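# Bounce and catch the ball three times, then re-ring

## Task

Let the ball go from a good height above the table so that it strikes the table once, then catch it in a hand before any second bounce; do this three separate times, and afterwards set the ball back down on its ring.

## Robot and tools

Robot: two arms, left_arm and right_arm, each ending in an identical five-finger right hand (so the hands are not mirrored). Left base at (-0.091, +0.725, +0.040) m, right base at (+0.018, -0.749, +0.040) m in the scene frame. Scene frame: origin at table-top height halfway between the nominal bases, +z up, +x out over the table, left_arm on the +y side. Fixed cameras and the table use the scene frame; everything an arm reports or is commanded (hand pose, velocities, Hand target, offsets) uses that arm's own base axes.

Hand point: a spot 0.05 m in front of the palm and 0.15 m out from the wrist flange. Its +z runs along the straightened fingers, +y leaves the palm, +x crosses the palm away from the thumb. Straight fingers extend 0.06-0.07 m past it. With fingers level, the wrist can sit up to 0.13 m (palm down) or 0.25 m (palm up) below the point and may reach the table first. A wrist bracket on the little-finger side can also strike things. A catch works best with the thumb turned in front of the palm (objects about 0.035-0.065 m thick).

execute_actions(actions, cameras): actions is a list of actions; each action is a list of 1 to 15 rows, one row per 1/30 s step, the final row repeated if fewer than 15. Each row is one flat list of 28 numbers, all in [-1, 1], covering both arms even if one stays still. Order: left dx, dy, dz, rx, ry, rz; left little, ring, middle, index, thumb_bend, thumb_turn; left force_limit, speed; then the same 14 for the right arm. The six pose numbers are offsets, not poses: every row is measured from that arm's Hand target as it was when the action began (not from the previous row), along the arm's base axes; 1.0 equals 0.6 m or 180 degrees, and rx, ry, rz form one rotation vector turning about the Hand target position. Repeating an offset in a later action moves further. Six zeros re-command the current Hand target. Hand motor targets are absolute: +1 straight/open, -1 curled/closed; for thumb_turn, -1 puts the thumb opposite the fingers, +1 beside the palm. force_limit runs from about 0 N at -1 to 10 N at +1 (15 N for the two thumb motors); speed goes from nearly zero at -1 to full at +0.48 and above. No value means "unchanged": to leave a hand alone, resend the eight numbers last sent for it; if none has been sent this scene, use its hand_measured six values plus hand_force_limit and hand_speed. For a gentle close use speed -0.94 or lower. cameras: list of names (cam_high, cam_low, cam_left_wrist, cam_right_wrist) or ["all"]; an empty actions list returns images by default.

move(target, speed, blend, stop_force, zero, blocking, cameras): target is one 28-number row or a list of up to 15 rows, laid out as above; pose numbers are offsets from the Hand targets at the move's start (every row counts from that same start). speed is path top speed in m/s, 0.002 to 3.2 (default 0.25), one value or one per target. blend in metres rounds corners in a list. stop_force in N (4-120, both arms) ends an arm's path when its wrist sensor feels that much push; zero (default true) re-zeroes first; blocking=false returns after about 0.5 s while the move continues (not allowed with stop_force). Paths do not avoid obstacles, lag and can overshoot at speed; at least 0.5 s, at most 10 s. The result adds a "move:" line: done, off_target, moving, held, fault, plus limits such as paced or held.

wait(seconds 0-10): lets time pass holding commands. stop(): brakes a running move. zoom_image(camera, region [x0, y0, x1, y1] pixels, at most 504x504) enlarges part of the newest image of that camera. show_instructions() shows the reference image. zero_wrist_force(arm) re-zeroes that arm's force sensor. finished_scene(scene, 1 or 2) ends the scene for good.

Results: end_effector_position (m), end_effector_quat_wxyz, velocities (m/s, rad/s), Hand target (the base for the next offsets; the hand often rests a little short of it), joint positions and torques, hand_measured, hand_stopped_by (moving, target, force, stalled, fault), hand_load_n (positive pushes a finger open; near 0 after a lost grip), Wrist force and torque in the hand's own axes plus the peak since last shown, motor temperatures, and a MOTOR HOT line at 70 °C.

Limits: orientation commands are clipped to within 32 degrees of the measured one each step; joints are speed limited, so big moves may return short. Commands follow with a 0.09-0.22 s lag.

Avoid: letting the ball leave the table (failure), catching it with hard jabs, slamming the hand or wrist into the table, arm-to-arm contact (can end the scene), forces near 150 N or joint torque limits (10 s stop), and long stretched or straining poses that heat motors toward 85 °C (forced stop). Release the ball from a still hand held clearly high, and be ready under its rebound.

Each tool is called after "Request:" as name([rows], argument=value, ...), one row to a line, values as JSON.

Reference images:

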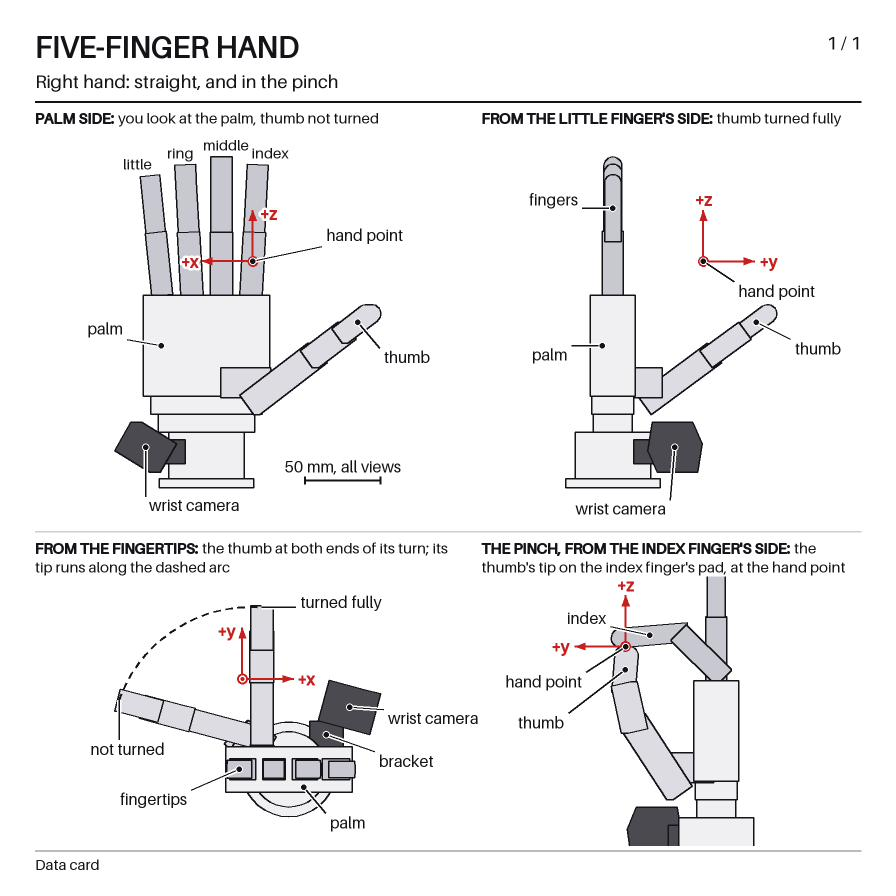

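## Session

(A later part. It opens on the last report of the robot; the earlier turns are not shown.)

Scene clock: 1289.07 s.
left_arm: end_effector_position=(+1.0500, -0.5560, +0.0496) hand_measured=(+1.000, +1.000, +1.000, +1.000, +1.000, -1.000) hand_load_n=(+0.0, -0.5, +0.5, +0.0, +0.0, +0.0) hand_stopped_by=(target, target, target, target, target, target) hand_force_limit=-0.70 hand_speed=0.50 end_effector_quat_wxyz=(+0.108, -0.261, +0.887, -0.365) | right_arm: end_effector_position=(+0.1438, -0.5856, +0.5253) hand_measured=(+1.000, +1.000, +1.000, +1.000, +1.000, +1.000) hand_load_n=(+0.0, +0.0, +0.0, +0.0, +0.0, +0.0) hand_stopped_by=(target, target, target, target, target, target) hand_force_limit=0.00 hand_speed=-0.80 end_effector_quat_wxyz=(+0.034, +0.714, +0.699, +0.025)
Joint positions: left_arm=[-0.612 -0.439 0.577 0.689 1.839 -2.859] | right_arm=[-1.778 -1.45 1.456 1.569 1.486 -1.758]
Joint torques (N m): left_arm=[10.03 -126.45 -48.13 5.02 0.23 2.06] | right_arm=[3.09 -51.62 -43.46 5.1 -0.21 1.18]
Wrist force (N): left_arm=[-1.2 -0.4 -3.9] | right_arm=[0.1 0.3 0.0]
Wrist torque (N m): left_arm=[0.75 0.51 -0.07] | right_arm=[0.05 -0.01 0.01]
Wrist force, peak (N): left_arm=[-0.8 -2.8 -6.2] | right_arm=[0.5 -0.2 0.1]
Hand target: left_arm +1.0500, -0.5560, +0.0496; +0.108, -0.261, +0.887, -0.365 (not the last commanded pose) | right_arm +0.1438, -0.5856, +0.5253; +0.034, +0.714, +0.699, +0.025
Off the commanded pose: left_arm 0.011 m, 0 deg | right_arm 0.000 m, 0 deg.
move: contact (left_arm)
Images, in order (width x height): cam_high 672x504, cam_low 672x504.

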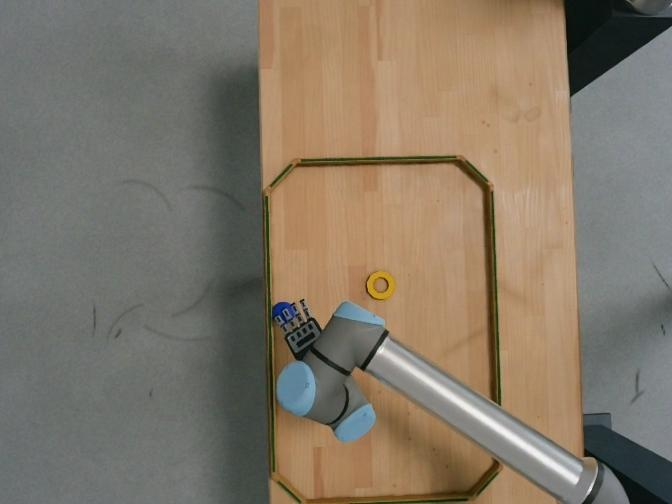

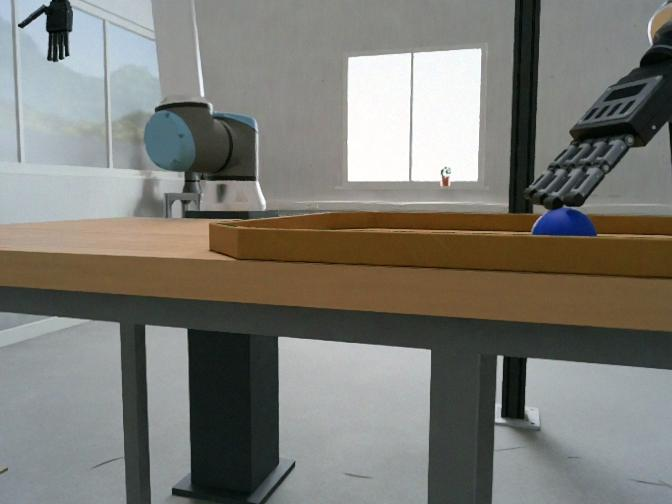

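Request:
move(target=[-0.2,0,-0.004,0,0,0,1,1,1,1,1,-1,-0.7,0.5,0,0,0,0,0,0,1,1,1,1,1,1,0,-0.8], speed=0.07)

Request:
move([
  [-0.03,0.03,0.1,0,0,0,1,1,0.6,0.6,0.95,-1,-0.7,0.5,0,0,0,0,0,0,1,1,1,1,1,1,0,-0.8],
  [0.171,-0.11,0.13,0,0,0,1,1,0.6,0.6,0.95,-1,-0.7,0.5,0,0,0,0,0,0,1,1,1,1,1,1,0,-0.8],
], speed=0.3, blend=[0.02,0], cameras=["cam_high","cam_low","cam_left_wrist"])

Request:
zoom_image(camera="cam_high", region=[260, 260, 360, 360])

Scene clock: 1309.17 s.
left_arm: end_effector_position=(+0.9300, -0.5560, +0.0472) hand_measured=(+1.000, +1.000, +1.000, +1.000, +1.000, -1.000) hand_load_n=(+0.0, +0.0, +0.0, +0.0, +0.0, +0.5) hand_stopped_by=(target, target, target, target, target, target) hand_force_limit=-0.70 hand_speed=0.50 end_effector_quat_wxyz=(+0.108, -0.261, +0.887, -0.365) | right_arm: end_effector_position=(+0.1438, -0.5856, +0.5253) hand_measured=(+1.000, +1.000, +1.000, +1.000, +1.000, +1.000) hand_load_n=(+0.0, +0.0, +0.0, +0.0, -0.5, +0.0) hand_stopped_by=(target, target, target, target, target, target) hand_force_limit=0.00 hand_speed=-0.80 end_effector_quat_wxyz=(+0.034, +0.714, +0.699, +0.025)
Joint positions: left_arm=[-0.686 -0.679 1.043 0.449 1.789 -2.915] | right_arm=[-1.778 -1.45 1.456 1.569 1.486 -1.758]
Joint torques (N m): left_arm=[-11.09 -118.12 -22.53 -1.05 -2.02 -2.52] | right_arm=[1.04 -52.2 -43.25 5.27 -0.41 1.15]
Wrist force (N): left_arm=[-1.2 2.6 -1.1] | right_arm=[0.2 -0.2 0.1]
Wrist torque (N m): left_arm=[0.41 0.30 0.06] | right_arm=[-0.04 -0.04 0.00]
Wrist force, peak (N): left_arm=[-1.6 -1.0 -4.5] | right_arm=[-0.2 -0.2 -0.5]
Hand target: left_arm +0.9300, -0.5560, +0.0472; +0.108, -0.261, +0.887, -0.365 | right_arm +0.1438, -0.5856, +0.5253; +0.034, +0.714, +0.699, +0.025
Off the commanded pose: left_arm 0.000 m, 0 deg | right_arm 0.000 m, 0 deg.
move: done

Scene clock: 1310.87 s.
left_arm: end_effector_position=(+1.0326, -0.6220, +0.1252) hand_measured=(+1.000, +1.000, +0.600, +0.600, +0.950, -1.000) hand_load_n=(+0.0, +0.0, +0.0, +0.0, +0.0, +0.0) hand_stopped_by=(target, target, target, target, target, target) hand_force_limit=-0.70 hand_speed=0.50 end_effector_quat_wxyz=(+0.108, -0.261, +0.887, -0.365) | right_arm: end_effector_position=(+0.1438, -0.5856, +0.5253) hand_measured=(+1.000, +1.000, +1.000, +1.000, +1.000, +1.000) hand_load_n=(+0.0, +0.0, +0.0, +0.0, +0.0, +0.0) hand_stopped_by=(target, target, target, target, target, target) hand_force_limit=0.00 hand_speed=-0.80 end_effector_quat_wxyz=(+0.034, +0.714, +0.699, +0.025)
Joint positions: left_arm=[-0.673 -0.404 0.373 0.847 1.798 -2.905] | right_arm=[-1.778 -1.45 1.456 1.569 1.486 -1.758]
Joint torques (N m): left_arm=[10.94 -108.06 -51.18 4.23 2.31 2.12] | right_arm=[2.29 -51.03 -42.42 4.97 -0.12 1.23]
Wrist force (N): left_arm=[-1.4 2.3 -1.8] | right_arm=[0.2 0.1 0.0]
Wrist torque (N m): left_arm=[0.42 0.34 -0.07] | right_arm=[0.02 -0.02 0.01]
Wrist force, peak (N): left_arm=[-0.5 2.9 -3.4] | right_arm=[0.3 -0.4 0.0]
Hand target: left_arm +1.0326, -0.6220, +0.1252; +0.108, -0.261, +0.887, -0.365 | right_arm +0.1438, -0.5856, +0.5253; +0.034, +0.714, +0.699, +0.025
Off the commanded pose: left_arm 0.000 m, 0 deg | right_arm 0.000 m, 0 deg.
move: done
Images, in order (width x height): cam_high 672x504, cam_low 672x504, cam_left_wrist 672x504.

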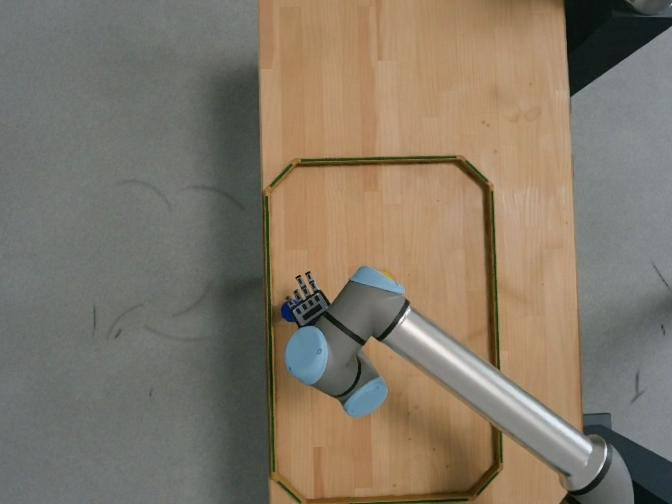

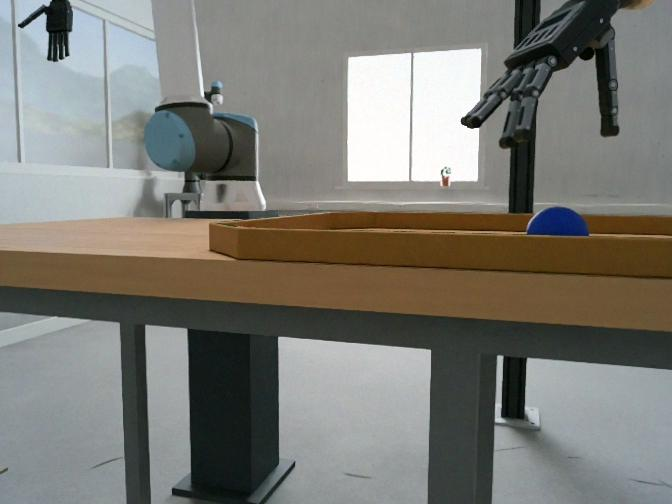

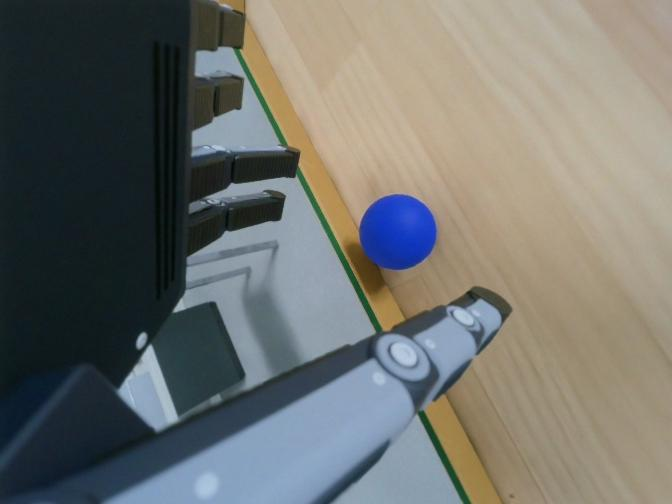

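Scaled by 5.040 from the camera's 672x504 image, which has a finer 960x720 frame.

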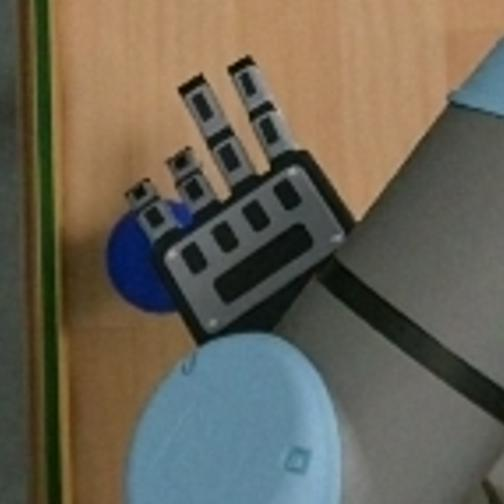

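Request:
move(target=[0.0573,-0.005,-0.05,0,0,0,1,1,0.45,0.45,0.95,-1,-0.7,0.5,0,0,0,0,0,0,1,1,1,1,1,1,0,-0.8], speed=0.15, cameras=["cam_high","cam_low","cam_left_wrist"])

Request:
zoom_image(camera="cam_high", region=[260, 260, 360, 360])

Scene clock: 1347.40 s.
left_arm: end_effector_position=(+1.0659, -0.6245, +0.0950) hand_measured=(+1.000, +1.000, +0.450, +0.450, +0.950, -1.000) hand_load_n=(+0.0, +0.0, +0.0, +0.0, +0.5, +0.0) hand_stopped_by=(target, target, target, target, target, target) hand_force_limit=-0.70 hand_speed=0.50 end_effector_quat_wxyz=(+0.112, -0.260, +0.885, -0.369) | right_arm: end_effector_position=(+0.1438, -0.5856, +0.5253) hand_measured=(+1.000, +1.000, +1.000, +1.000, +1.000, +1.000) hand_load_n=(+0.0, +0.0, +0.5, +0.5, +0.0, +0.0) hand_stopped_by=(target, target, target, target, target, target) hand_force_limit=0.00 hand_speed=-0.80 end_effector_quat_wxyz=(+0.034, +0.714, +0.699, +0.025)
Joint positions: left_arm=[-0.656 -0.21 0.035 0.982 1.808 -2.894] | right_arm=[-1.778 -1.45 1.456 1.569 1.486 -1.758]
Joint torques (N m): left_arm=[9.53 -113.8 -50.64 4.37 -1.67 2.33] | right_arm=[1.45 -52.97 -43.3 5.21 -0.18 1.2]
Wrist force (N): left_arm=[-1.7 2.7 -1.4] | right_arm=[0.3 -0.1 -0.1]
Wrist torque (N m): left_arm=[0.38 0.41 -0.08] | right_arm=[0.00 -0.04 0.02]
Wrist force, peak (N): left_arm=[-1.6 2.9 -1.5] | right_arm=[0.5 -0.3 -0.1]
Hand target: left_arm +1.0670, -0.6250, +0.0952; +0.108, -0.261, +0.887, -0.365 | right_arm +0.1438, -0.5856, +0.5253; +0.034, +0.714, +0.699, +0.025
Off the commanded pose: left_arm 0.001 m, 1 deg | right_arm 0.000 m, 0 deg.
elbow stopped short (left arm): the move would have taken joint 3 (elbow) straighter than the controller allows.
move: done
Images, in order (width x height): cam_high 672x504, cam_low 672x504, cam_left_wrist 672x504.

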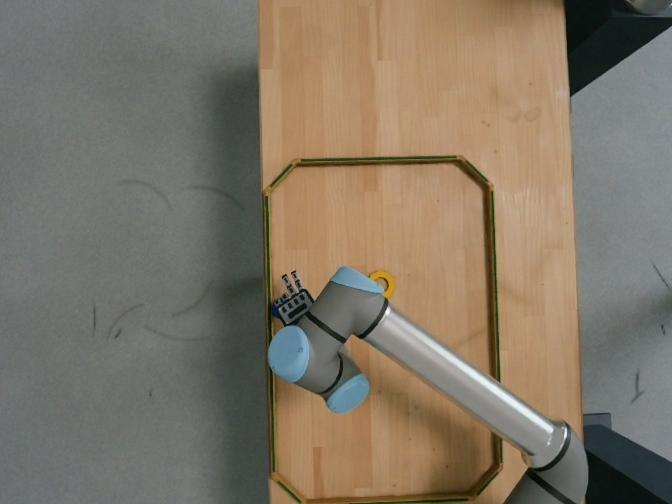

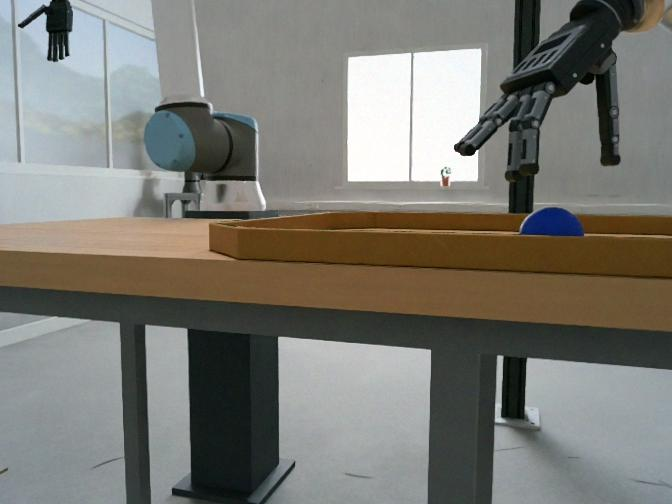

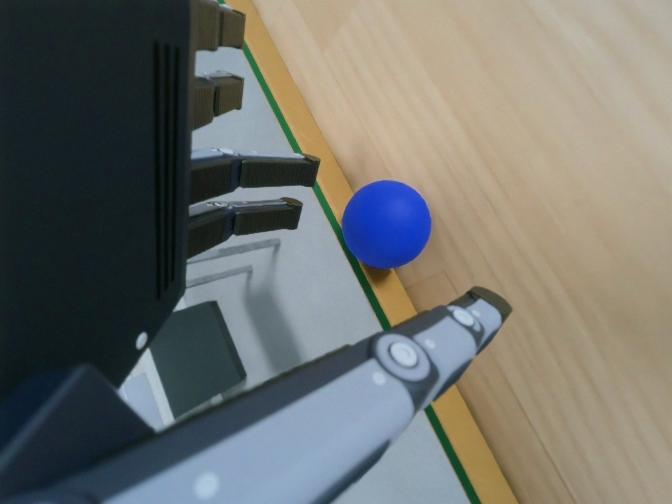

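Scaled by 5.040 from the camera's 672x504 image, which has a finer 960x720 frame.

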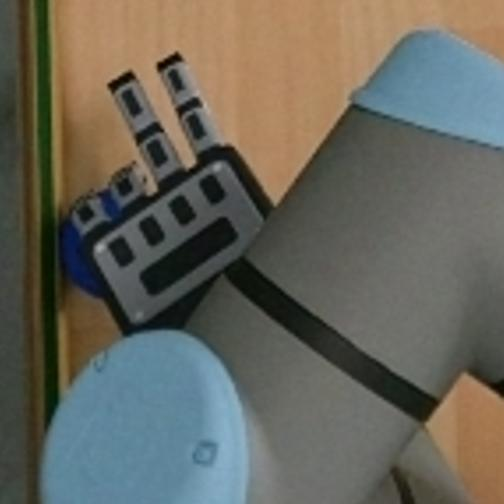

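Request:
move(target=[0.0195,0.0168,0.025,-0.0803,-0.0779,0.1261,1,1,0.5,0.5,0.95,-1,-0.7,0.5,0,0,0,0,0,0,1,1,1,1,1,1,0,-0.8], speed=0.2, cameras=["cam_high","cam_low","cam_left_wrist"])

Request:
zoom_image(camera="cam_high", region=[260, 260, 360, 360])

Scene clock: 1461.03 s.
left_arm: end_effector_position=(+1.0787, -0.6149, +0.1102) hand_measured=(+1.000, +1.000, +0.500, +0.500, +0.950, -1.000) hand_load_n=(+0.0, +0.0, +0.0, +0.0, +0.0, +0.0) hand_stopped_by=(target, target, target, target, target, target) hand_force_limit=-0.70 hand_speed=0.50 end_effector_quat_wxyz=(+0.250, -0.394, +0.747, -0.474) | right_arm: end_effector_position=(+0.1438, -0.5856, +0.5253) hand_measured=(+1.000, +1.000, +1.000, +1.000, +1.000, +1.000) hand_load_n=(+0.0, +0.0, +0.0, +0.0, +0.0, +0.0) hand_stopped_by=(target, target, target, target, target, target) hand_force_limit=0.00 hand_speed=-0.80 end_effector_quat_wxyz=(+0.034, +0.714, +0.699, +0.025)
Joint positions: left_arm=[-0.702 -0.599 0.846 0.196 1.477 -3.186] | right_arm=[-1.778 -1.45 1.456 1.569 1.486 -1.758]
Joint torques (N m): left_arm=[-10.43 -126.67 -26.96 -2.64 -2.52 -2.39] | right_arm=[1.8 -52.09 -43.28 5.37 -0.37 1.27]
Wrist force (N): left_arm=[-1.7 2.8 -2.4] | right_arm=[0.1 0.0 0.0]
Wrist torque (N m): left_arm=[0.45 0.38 0.06] | right_arm=[0.00 -0.02 0.00]
Wrist force, peak (N): left_arm=[-2.1 2.8 -2.4] | right_arm=[0.2 -0.4 -0.3]
Hand target: left_arm +1.0787, -0.6149, +0.1102; +0.250, -0.394, +0.747, -0.474 | right_arm +0.1438, -0.5856, +0.5253; +0.034, +0.714, +0.699, +0.025
Off the commanded pose: left_arm 0.000 m, 0 deg | right_arm 0.000 m, 0 deg.
move: done
Images, in order (width x height): cam_high 672x504, cam_low 672x504, cam_left_wrist 672x504.

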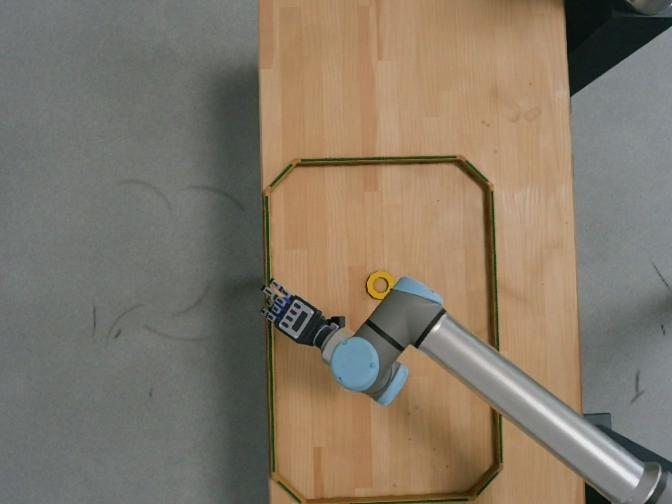

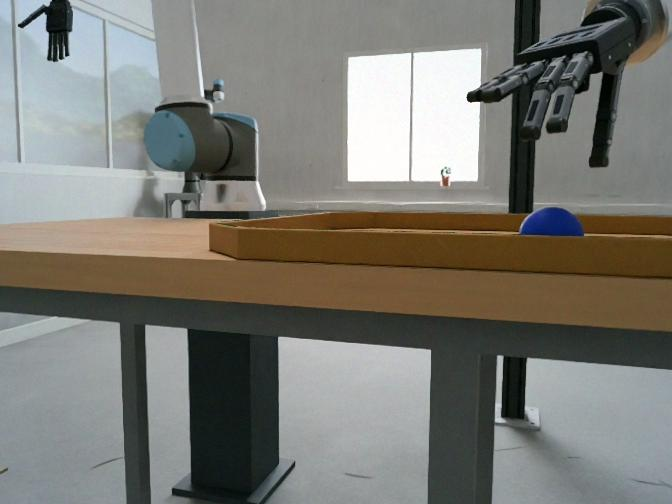

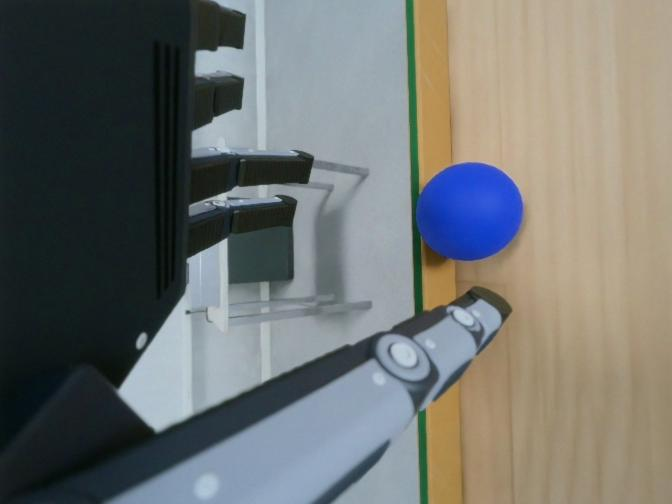

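Scaled by 5.040 from the camera's 672x504 image, which has a finer 960x720 frame.

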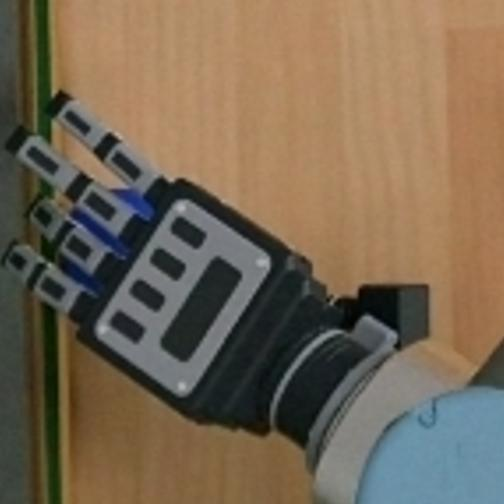

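Request:
move(target=[0,0,-0.152,0,0,0,1,1,0.5,0.5,0.95,-1,-0.7,0.5,0,0,0,0,0,0,1,1,1,1,1,1,0,-0.8], speed=0.1, stop_force=6, cameras=["cam_high","cam_low","cam_left_wrist"])

Scene clock: 1475.80 s.
left_arm: end_effector_position=(+1.0785, -0.6148, +0.0299) hand_measured=(+1.000, +1.000, +0.500, +0.500, +0.950, -1.000) hand_load_n=(+0.0, +0.0, +0.0, +0.0, +0.0, +0.0) hand_stopped_by=(target, target, target, target, target, target) hand_force_limit=-0.70 hand_speed=0.50 end_effector_quat_wxyz=(+0.250, -0.395, +0.747, -0.474) | right_arm: end_effector_position=(+0.1438, -0.5856, +0.5253) hand_measured=(+1.000, +1.000, +1.000, +1.000, +1.000, +1.000) hand_load_n=(+0.0, +0.0, +0.0, +0.0, +0.0, +0.0) hand_stopped_by=(target, target, target, target, target, target) hand_force_limit=0.00 hand_speed=-0.80 end_effector_quat_wxyz=(+0.034, +0.714, +0.699, +0.025)
Joint positions: left_arm=[-0.702 -0.55 0.896 0.096 1.477 -3.186] | right_arm=[-1.778 -1.45 1.456 1.569 1.486 -1.758]
Joint torques (N m): left_arm=[-9.37 -126.69 -50.41 0.06 2.01 -2.1] | right_arm=[1.39 -52.66 -43.5 5.39 -0.25 1.24]
Wrist force (N): left_arm=[-0.8 4.0 -2.3] | right_arm=[0.3 -0.3 -0.1]
Wrist torque (N m): left_arm=[0.66 0.28 0.20] | right_arm=[-0.03 -0.04 0.01]
Wrist force, peak (N): left_arm=[-1.8 -34.3 -40.8] | right_arm=[0.5 -0.3 0.3]
Hand target: left_arm +1.0785, -0.6148, +0.0299; +0.250, -0.395, +0.747, -0.474 (not the last commanded pose) | right_arm +0.1438, -0.5856, +0.5253; +0.034, +0.714, +0.699, +0.025
Off the commanded pose: left_arm 0.011 m, 0 deg | right_arm 0.000 m, 0 deg.
move: contact (left_arm)
Images, in order (width x height): cam_high 672x504, cam_low 672x504, cam_left_wrist 672x504.

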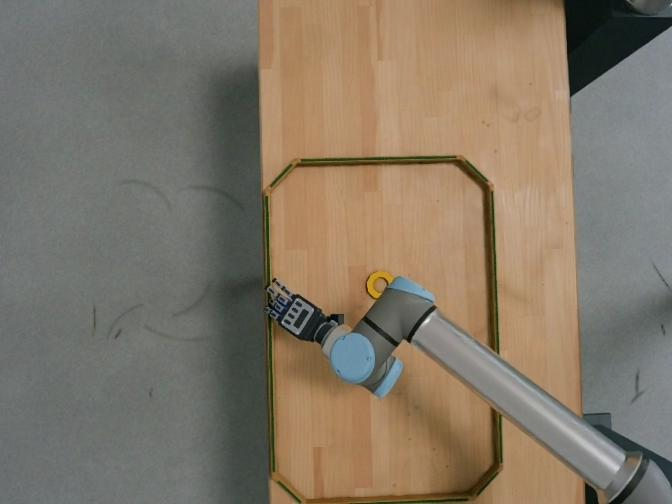

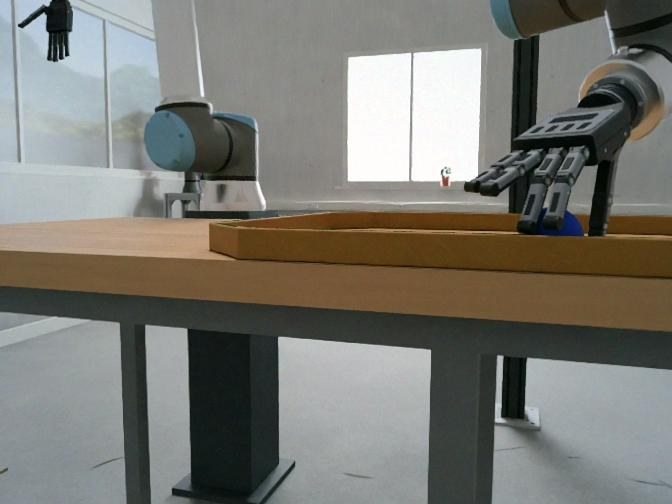

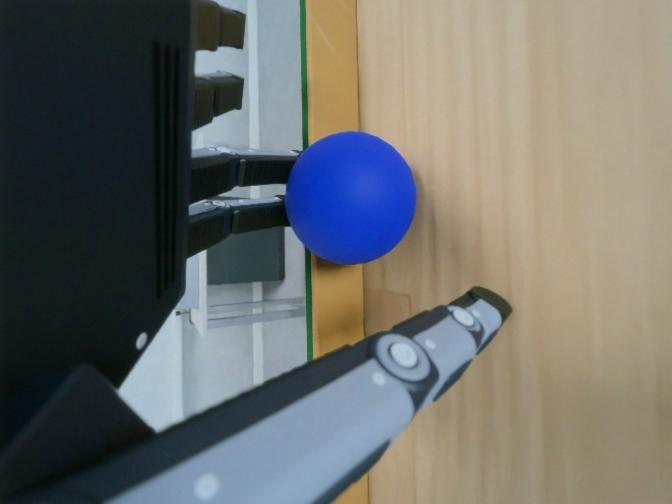

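Request:
move([
  [0,0,0.02,0,0,0,1,1,0.5,0.5,0.95,-1,-0.7,0.5,0,0,0,0,0,0,1,1,1,1,1,1,0,-0.8],
  [-0.0123,-0.018,0.008,0,0,0,1,1,0.5,0.5,0.95,-1,-0.7,0.5,0,0,0,0,0,0,1,1,1,1,1,1,0,-0.8],
], speed=0.04, cameras=["cam_left_wrist","cam_low"])

Scene clock: 1494.47 s.
left_arm: end_effector_position=(+1.0712, -0.6255, +0.0348) hand_measured=(+1.000, +1.000, +0.500, +0.500, +0.950, -1.000) hand_load_n=(+0.0, +0.0, +0.0, +0.0, +0.0, +0.0) hand_stopped_by=(target, target, target, target, target, target) hand_force_limit=-0.70 hand_speed=0.50 end_effector_quat_wxyz=(+0.250, -0.395, +0.747, -0.474) | right_arm: end_effector_position=(+0.1438, -0.5856, +0.5253) hand_measured=(+1.000, +1.000, +1.000, +1.000, +1.000, +1.000) hand_load_n=(+0.0, -0.5, +0.0, +0.0, +0.0, +0.0) hand_stopped_by=(target, target, target, target, target, target) hand_force_limit=0.00 hand_speed=-0.80 end_effector_quat_wxyz=(+0.034, +0.714, +0.699, +0.025)
Joint positions: left_arm=[-0.715 -0.554 0.897 0.1 1.465 -3.191] | right_arm=[-1.778 -1.45 1.456 1.569 1.486 -1.758]
Joint torques (N m): left_arm=[-13.14 -99.06 -24.83 -2.91 -2.71 -2.32] | right_arm=[2.65 -52.84 -43.41 5.36 -0.41 1.3]
Wrist force (N): left_arm=[-0.5 3.9 -2.8] | right_arm=[0.3 -0.2 0.1]
Wrist torque (N m): left_arm=[0.69 0.24 0.21] | right_arm=[-0.02 -0.05 0.01]
Wrist force, peak (N): left_arm=[-0.8 4.3 -2.7] | right_arm=[0.2 0.0 -0.5]
Hand target: left_arm +1.0711, -0.6256, +0.0347; +0.250, -0.395, +0.747, -0.474 | right_arm +0.1438, -0.5856, +0.5253; +0.034, +0.714, +0.699, +0.025
Off the commanded pose: left_arm 0.000 m, 0 deg | right_arm 0.000 m, 0 deg.
move: done
Images, in order (width x height): cam_low 672x504, cam_left_wrist 672x504.

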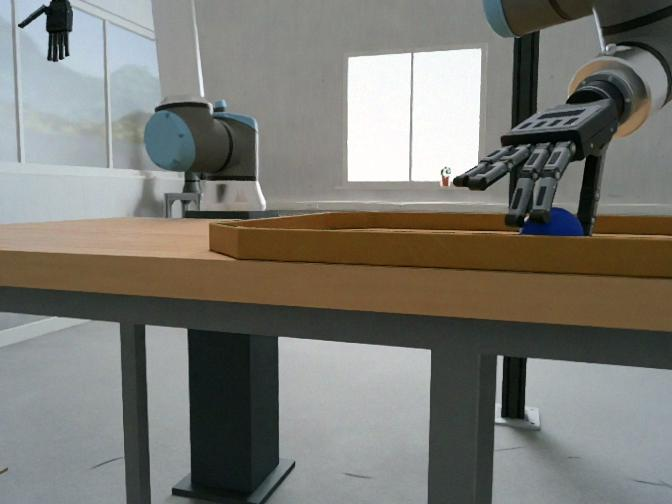

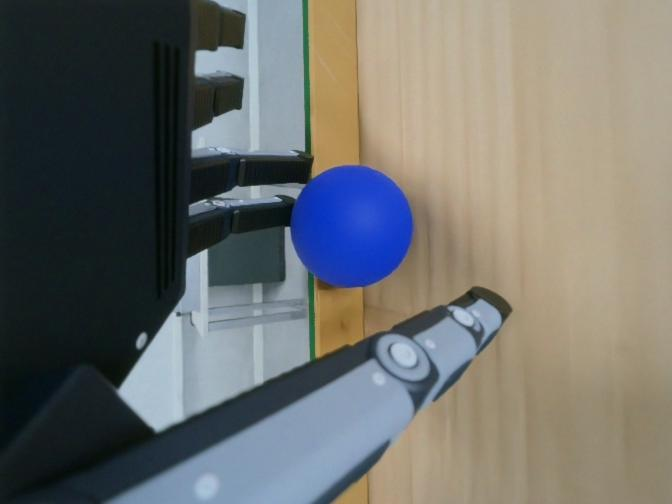

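Request:
execute_actions([
  [[0,0,0,0,0,0,1,1,-0.3,-0.3,0,-1,-0.7,-0.75,0,0,0,0,0,0,1,1,1,1,1,1,0,-0.8]],
  [[0,0,0,0,0,0,1,1,-0.3,-0.3,0,-1,-0.7,-0.75,0,0,0,0,0,0,1,1,1,1,1,1,0,-0.8]],
  [[0,0,0,0,0,0,1,1,-0.3,-0.3,0,-1,-0.7,-0.75,0,0,0,0,0,0,1,1,1,1,1,1,0,-0.8]],
  [[0,0,0,0,0,0,1,1,-0.3,-0.3,0,-1,-0.7,-0.75,0,0,0,0,0,0,1,1,1,1,1,1,0,-0.8]],
], cameras=["cam_low","cam_left_wrist","cam_high"])

Scene clock: 1506.30 s.
left_arm: end_effector_position=(+1.0711, -0.6256, +0.0347) hand_measured=(+1.000, +1.000, +0.388, +0.388, +0.002, -1.000) hand_load_n=(+0.0, -0.5, +2.5, +4.5, +1.5, +0.0) hand_stopped_by=(target, target, force, force, target, target) hand_force_limit=-0.70 hand_speed=-0.75 end_effector_quat_wxyz=(+0.250, -0.395, +0.747, -0.474) | right_arm: end_effector_position=(+0.1438, -0.5856, +0.5253) hand_measured=(+1.000, +1.000, +1.000, +1.000, +1.000, +1.000) hand_load_n=(+0.0, +0.0, +0.0, +0.0, +0.0, +0.0) hand_stopped_by=(target, target, target, target, target, target) hand_force_limit=0.00 hand_speed=-0.80 end_effector_quat_wxyz=(+0.034, +0.714, +0.699, +0.025)
Joint positions: left_arm=[-0.715 -0.554 0.897 0.1 1.465 -3.191] | right_arm=[-1.778 -1.45 1.456 1.569 1.486 -1.758]
Joint torques (N m): left_arm=[-8.62 -100.83 -27.55 3.68 -1.92 -2.34] | right_arm=[0.8 -53.92 -42.89 5.4 -0.05 1.54]
Wrist force (N): left_arm=[-0.6 -0.6 -2.0] | right_arm=[-0.1 -0.2 -0.3]
Wrist torque (N m): left_arm=[0.75 0.25 0.17] | right_arm=[-0.01 0.02 -0.01]
Wrist force, peak (N): left_arm=[-0.6 4.1 -3.1] | right_arm=[0.4 -0.1 -0.4]
Hand target: left_arm +1.0711, -0.6256, +0.0347; +0.250, -0.395, +0.747, -0.474 | right_arm +0.1438, -0.5856, +0.5253; +0.034, +0.714, +0.699, +0.025
Off the commanded pose: left_arm 0.000 m, 0 deg | right_arm 0.000 m, 0 deg.
Images, in order (width x height): cam_high 672x504, cam_low 672x504, cam_left_wrist 672x504.

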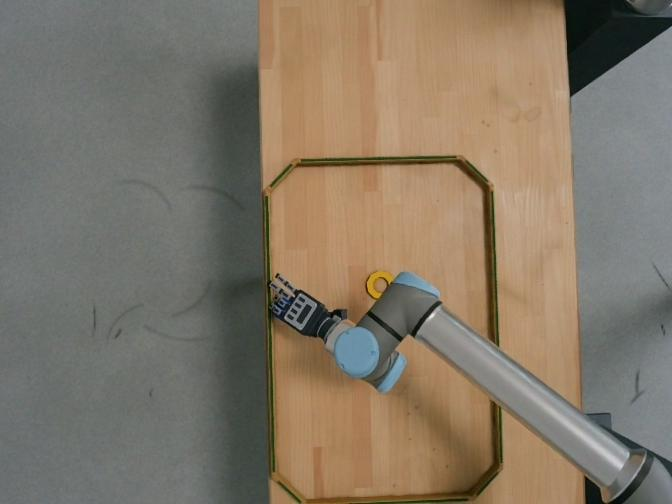

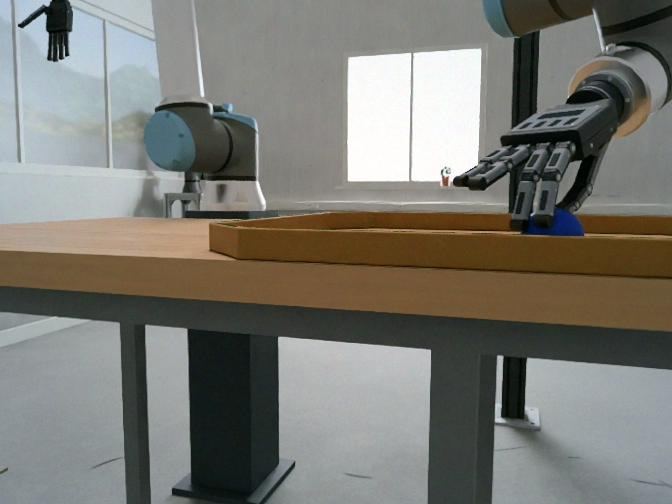

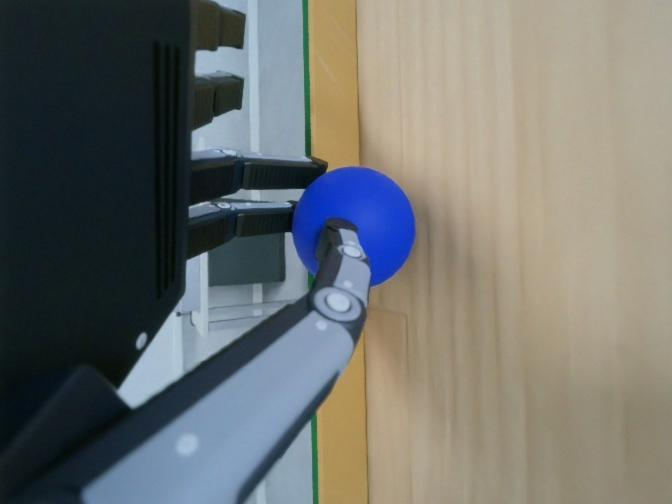

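Request:
move([
  [0,0,0.02,0,0,0,1,1,0.5,0.5,0.95,-1,-0.7,0.5,0,0,0,0,0,0,1,1,1,1,1,1,0,-0.8],
  [0.0275,-0.0188,0.01,0,0,0,1,1,0.5,0.5,0.95,-1,-0.7,0.5,0,0,0,0,0,0,1,1,1,1,1,1,0,-0.8],
], speed=0.05)

Request:
execute_actions([
  [[0,0,0,0,0,0,1,1,-0.3,-0.3,0.3,-1,-0.7,-0.7,0,0,0,0,0,0,1,1,1,1,1,1,0,-0.8]],
  [[0,0,0,0,0,0,1,1,-0.3,-0.3,0.3,-1,-0.7,-0.7,0,0,0,0,0,0,1,1,1,1,1,1,0,-0.8]],
  [[0,0,0,0,0,0,1,1,-0.3,-0.3,0.3,-1,-0.7,-0.7,0,0,0,0,0,0,1,1,1,1,1,1,0,-0.8]],
  [[0,0,0,0,0,0,1,1,-0.3,-0.3,0.3,-1,-0.7,-0.7,0,0,0,0,0,0,1,1,1,1,1,1,0,-0.8]],
], cameras=["cam_low","cam_left_wrist","cam_high"])

Scene clock: 1529.27 s.
left_arm: end_effector_position=(+1.0876, -0.6369, +0.0407) hand_measured=(+1.000, +1.000, +0.500, +0.500, +0.950, -1.000) hand_load_n=(+0.0, +0.0, +0.0, +0.0, +0.0, +0.0) hand_stopped_by=(target, target, target, target, target, target) hand_force_limit=-0.70 hand_speed=0.50 end_effector_quat_wxyz=(+0.250, -0.395, +0.747, -0.474) | right_arm: end_effector_position=(+0.1438, -0.5856, +0.5253) hand_measured=(+1.000, +1.000, +1.000, +1.000, +1.000, +1.000) hand_load_n=(+0.0, +0.0, +0.0, +0.0, +0.0, +0.0) hand_stopped_by=(target, target, target, target, target, target) hand_force_limit=0.00 hand_speed=-0.80 end_effector_quat_wxyz=(+0.034, +0.714, +0.699, +0.025)
Joint positions: left_arm=[-0.713 -0.517 0.812 0.148 1.467 -3.19] | right_arm=[-1.778 -1.45 1.456 1.569 1.486 -1.758]
Joint torques (N m): left_arm=[9.61 -102.14 -53.29 2.46 2.01 2.25] | right_arm=[2.86 -52.82 -43.71 5.25 -0.13 1.43]
Wrist force (N): left_arm=[-0.8 3.9 -2.5] | right_arm=[0.0 0.2 -0.2]
Wrist torque (N m): left_arm=[0.64 0.29 0.10] | right_arm=[0.05 0.01 0.00]
Wrist force, peak (N): left_arm=[0.4 -3.0 -12.8] | right_arm=[0.5 -0.2 -0.1]
Hand target: left_arm +1.0876, -0.6369, +0.0407; +0.250, -0.395, +0.747, -0.474 | right_arm +0.1438, -0.5856, +0.5253; +0.034, +0.714, +0.699, +0.025
Off the commanded pose: left_arm 0.000 m, 0 deg | right_arm 0.000 m, 0 deg.
move: done

Scene clock: 1531.47 s.
left_arm: end_effector_position=(+1.0876, -0.6369, +0.0407) hand_measured=(+1.000, +1.000, +0.088, +0.060, +0.740, -1.000) hand_load_n=(+0.0, +0.0, +1.5, +4.0, +5.0, +0.0) hand_stopped_by=(target, target, force, force, force, target) hand_force_limit=-0.70 hand_speed=-0.70 end_effector_quat_wxyz=(+0.250, -0.395, +0.747, -0.474) | right_arm: end_effector_position=(+0.1438, -0.5856, +0.5253) hand_measured=(+1.000, +1.000, +1.000, +1.000, +1.000, +1.000) hand_load_n=(+0.0, +0.0, +0.0, +0.0, +0.0, +0.0) hand_stopped_by=(target, target, target, target, target, target) hand_force_limit=0.00 hand_speed=-0.80 end_effector_quat_wxyz=(+0.034, +0.714, +0.699, +0.025)
Joint positions: left_arm=[-0.713 -0.517 0.812 0.148 1.467 -3.19] | right_arm=[-1.778 -1.45 1.456 1.569 1.486 -1.758]
Joint torques (N m): left_arm=[7.75 -105.95 -48.5 0.68 0.65 2.03] | right_arm=[1.7 -52.64 -43.66 5.48 -0.33 1.19]
Wrist force (N): left_arm=[-0.3 4.1 -2.7] | right_arm=[0.3 -0.1 -0.2]
Wrist torque (N m): left_arm=[0.66 0.24 0.12] | right_arm=[0.01 -0.03 0.01]
Wrist force, peak (N): left_arm=[-0.8 4.7 -2.4] | right_arm=[0.3 0.2 -0.4]
Hand target: left_arm +1.0876, -0.6369, +0.0407; +0.250, -0.395, +0.747, -0.474 | right_arm +0.1438, -0.5856, +0.5253; +0.034, +0.714, +0.699, +0.025
Off the commanded pose: left_arm 0.000 m, 0 deg | right_arm 0.000 m, 0 deg.
Images, in order (width x height): cam_high 672x504, cam_low 672x504, cam_left_wrist 672x504.

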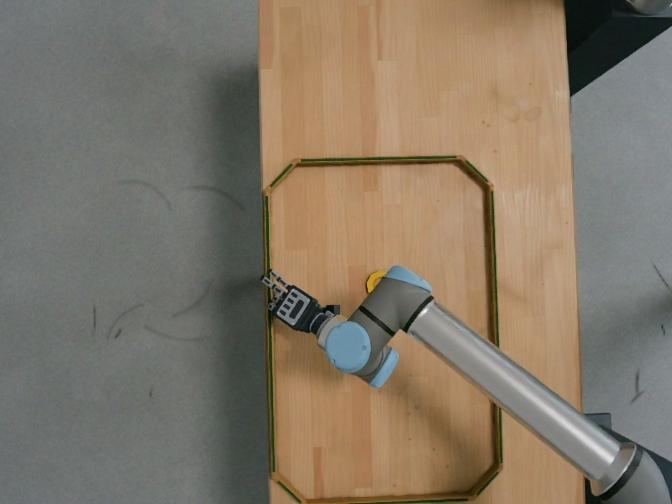

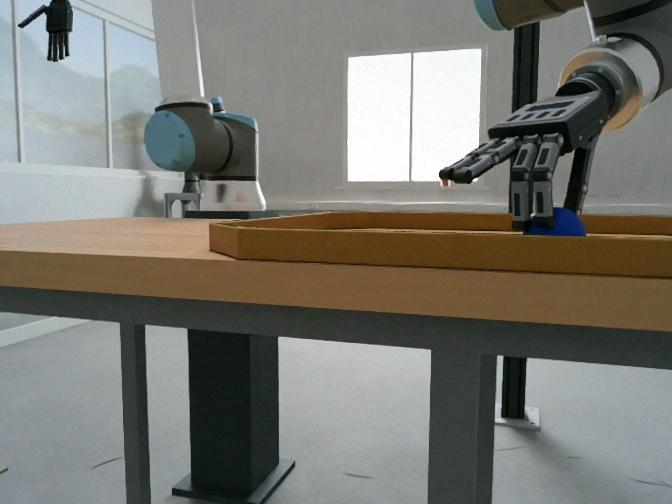

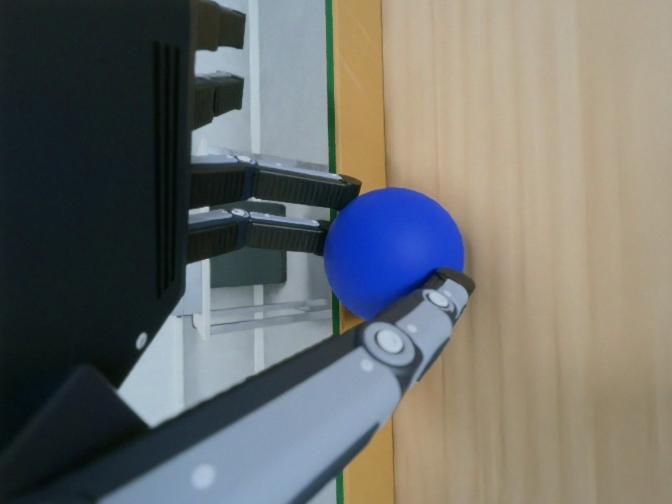

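Request:
move(target=[0,0,0.1,0,0,0,1,1,-0.3,-0.3,0.3,-1,-0.7,-0.7,0,0,0,0,0,0,1,1,1,1,1,1,0,-0.8], speed=0.08, cameras=["cam_low","cam_left_wrist"])

Scene clock: 1537.23 s.
left_arm: end_effector_position=(+1.0876, -0.6369, +0.1006) hand_measured=(+1.000, +1.000, +0.088, +0.060, +0.740, -1.000) hand_load_n=(+0.0, +0.0, +1.5, +4.0, +4.5, +0.0) hand_stopped_by=(target, target, force, force, force, target) hand_force_limit=-0.70 hand_speed=-0.70 end_effector_quat_wxyz=(+0.250, -0.395, +0.747, -0.474) | right_arm: end_effector_position=(+0.1438, -0.5856, +0.5253) hand_measured=(+1.000, +1.000, +1.000, +1.000, +1.000, +1.000) hand_load_n=(+0.0, +0.0, +0.0, +0.0, +0.0, +0.0) hand_stopped_by=(target, target, target, target, target, target) hand_force_limit=0.00 hand_speed=-0.80 end_effector_quat_wxyz=(+0.034, +0.714, +0.699, +0.025)
Joint positions: left_arm=[-0.713 -0.552 0.772 0.223 1.467 -3.19] | right_arm=[-1.778 -1.45 1.456 1.569 1.486 -1.758]
Joint torques (N m): left_arm=[5.9 -127.22 -51.58 2.82 -2.02 1.46] | right_arm=[0.97 -52.96 -43.64 5.36 -0.26 1.64]
Wrist force (N): left_arm=[-0.6 4.3 -2.3] | right_arm=[0.2 0.1 -0.2]
Wrist torque (N m): left_arm=[0.64 0.21 0.10] | right_arm=[0.03 -0.02 0.01]
Wrist force, peak (N): left_arm=[-0.4 5.3 -1.8] | right_arm=[0.3 -0.6 0.1]
Hand target: left_arm +1.0876, -0.6369, +0.1007; +0.250, -0.395, +0.747, -0.474 | right_arm +0.1438, -0.5856, +0.5253; +0.034, +0.714, +0.699, +0.025
Off the commanded pose: left_arm 0.000 m, 0 deg | right_arm 0.000 m, 0 deg.
move: done
Images, in order (width x height): cam_low 672x504, cam_left_wrist 672x504.

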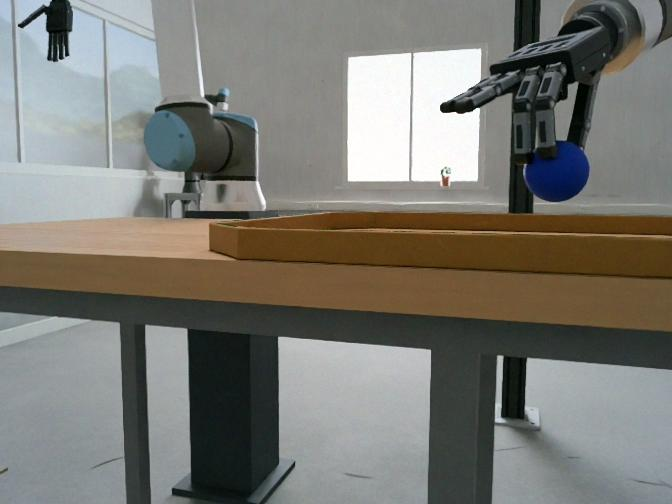

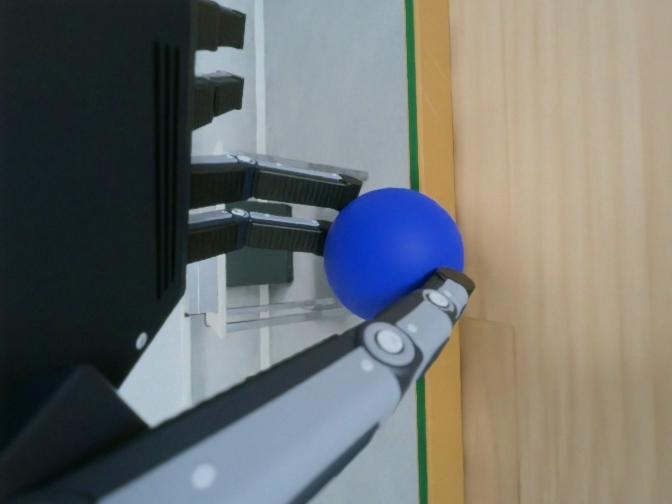

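Request:
move(target=[-0.3895,-0.0995,0.032,0.0672,0.0885,-0.0315,1,1,-0.3,-0.3,0.3,-1,-0.7,-0.7,0,0,0,0,0,0,1,1,1,1,1,1,0,-0.8], speed=0.25, cameras=["cam_low","cam_left_wrist"])

Scene clock: 1577.83 s.
left_arm: end_effector_position=(+0.8540, -0.6965, +0.1199) hand_measured=(+1.000, +1.000, +0.088, +0.060, +0.740, -1.000) hand_load_n=(+0.0, +0.0, +1.5, +4.0, +4.5, +0.0) hand_stopped_by=(target, target, force, force, force, target) hand_force_limit=-0.70 hand_speed=-0.70 end_effector_quat_wxyz=(+0.161, -0.391, +0.838, -0.345) | right_arm: end_effector_position=(+0.1438, -0.5856, +0.5253) hand_measured=(+1.000, +1.000, +1.000, +1.000, +1.000, +1.000) hand_load_n=(+0.0, +0.0, +0.0, +0.0, +0.0, +0.0) hand_stopped_by=(target, target, target, target, target, target) hand_force_limit=0.00 hand_speed=-0.80 end_effector_quat_wxyz=(+0.034, +0.714, +0.699, +0.025)
Joint positions: left_arm=[-0.897 -0.693 0.934 0.558 1.431 -3.283] | right_arm=[-1.778 -1.45 1.456 1.569 1.486 -1.758]
Joint torques (N m): left_arm=[-11.62 -119.4 -25.16 4.24 -2.68 -2.46] | right_arm=[0.63 -52.36 -43.29 5.32 -0.49 1.45]
Wrist force (N): left_arm=[-0.1 4.1 -0.7] | right_arm=[0.3 0.1 -0.1]
Wrist torque (N m): left_arm=[0.59 0.15 0.25] | right_arm=[0.03 -0.04 0.02]
Wrist force, peak (N): left_arm=[-0.6 4.9 -2.4] | right_arm=[0.4 0.4 -0.2]
Hand target: left_arm +0.8539, -0.6966, +0.1199; +0.161, -0.390, +0.838, -0.345 | right_arm +0.1438, -0.5856, +0.5253; +0.034, +0.714, +0.699, +0.025
Off the commanded pose: left_arm 0.000 m, 0 deg | right_arm 0.000 m, 0 deg.
move: done
Images, in order (width x height): cam_low 672x504, cam_left_wrist 672x504.

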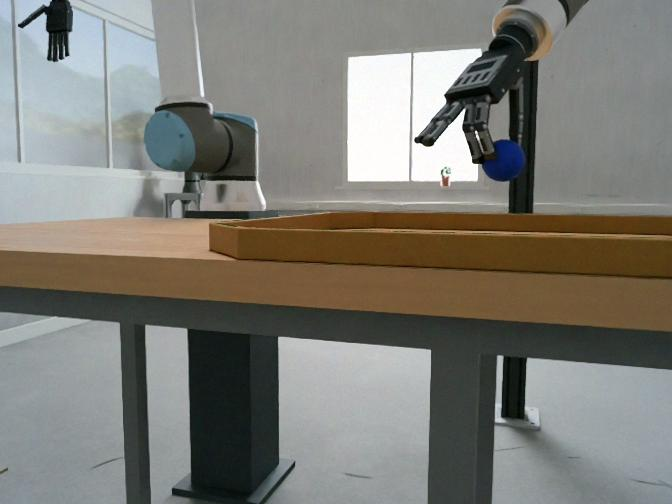

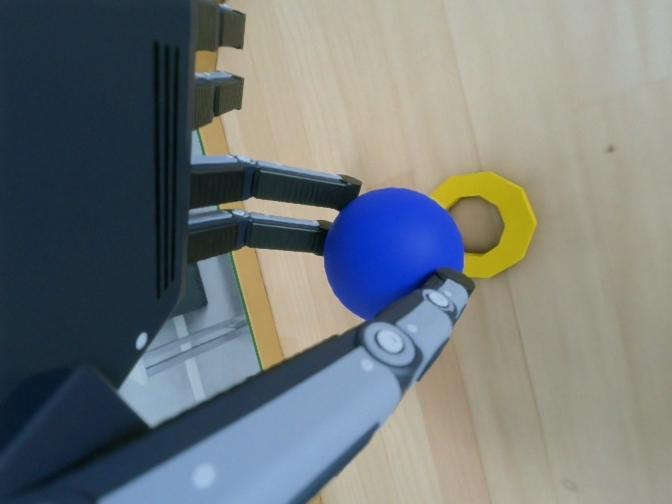

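Request:
move([
  [-0.0005,-0.008,-0.1,0,0,0,1,1,-0.3,-0.3,0.3,-1,-0.7,-0.7,0,0,0,0,0,0,1,1,1,1,1,1,0,-0.8],
  [-0.0005,-0.008,-0.14,0,0,0,1,1,-0.3,-0.3,0.3,-1,-0.7,-0.7,0,0,0,0,0,0,1,1,1,1,1,1,0,-0.8],
], speed=[0.1,0.02], stop_force=4, cameras=["cam_low","cam_left_wrist"])

Scene clock: 1608.07 s.
left_arm: end_effector_position=(+0.8536, -0.7014, +0.0419) hand_measured=(+1.000, +1.000, +0.088, +0.060, +0.740, -1.000) hand_load_n=(+0.0, -0.5, +1.0, +3.5, +5.0, +0.5) hand_stopped_by=(target, target, force, force, force, target) hand_force_limit=-0.70 hand_speed=-0.70 end_effector_quat_wxyz=(+0.161, -0.391, +0.838, -0.345) | right_arm: end_effector_position=(+0.1438, -0.5856, +0.5253) hand_measured=(+1.000, +1.000, +1.000, +1.000, +1.000, +1.000) hand_load_n=(+0.0, +0.0, +0.0, +0.0, +0.0, +0.0) hand_stopped_by=(target, target, target, target, target, target) hand_force_limit=0.00 hand_speed=-0.80 end_effector_quat_wxyz=(+0.034, +0.714, +0.699, +0.025)
Joint positions: left_arm=[-0.901 -0.643 0.982 0.46 1.428 -3.286] | right_arm=[-1.778 -1.45 1.456 1.569 1.486 -1.758]
Joint torques (N m): left_arm=[-11.06 -117.31 -47.66 4.11 0.68 -2.12] | right_arm=[1.32 -51.36 -43.45 5.38 -0.43 1.74]
Wrist force (N): left_arm=[-1.6 1.2 -4.3] | right_arm=[0.2 0.3 0.2]
Wrist torque (N m): left_arm=[0.54 0.19 0.21] | right_arm=[0.03 -0.05 0.02]
Wrist force, peak (N): left_arm=[-2.2 0.0 -6.0] | right_arm=[0.4 -0.3 0.0]
Hand target: left_arm +0.8536, -0.7014, +0.0419; +0.161, -0.390, +0.838, -0.345 (not the last commanded pose) | right_arm +0.1438, -0.5856, +0.5253; +0.034, +0.714, +0.699, +0.025
Off the commanded pose: left_arm 0.006 m, 0 deg | right_arm 0.000 m, 0 deg.
move: contact (left_arm); path passed 1 of 2 targets
Images, in order (width x height): cam_low 672x504, cam_left_wrist 672x504.

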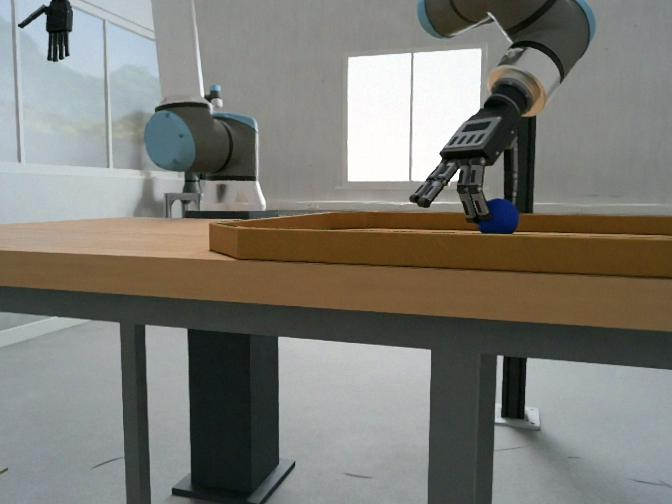

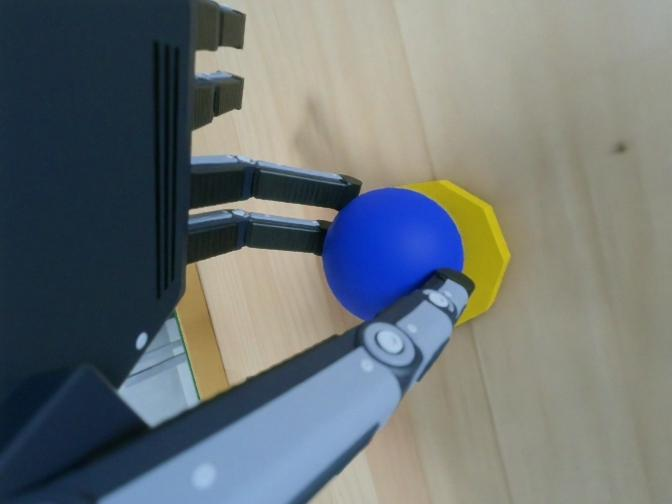

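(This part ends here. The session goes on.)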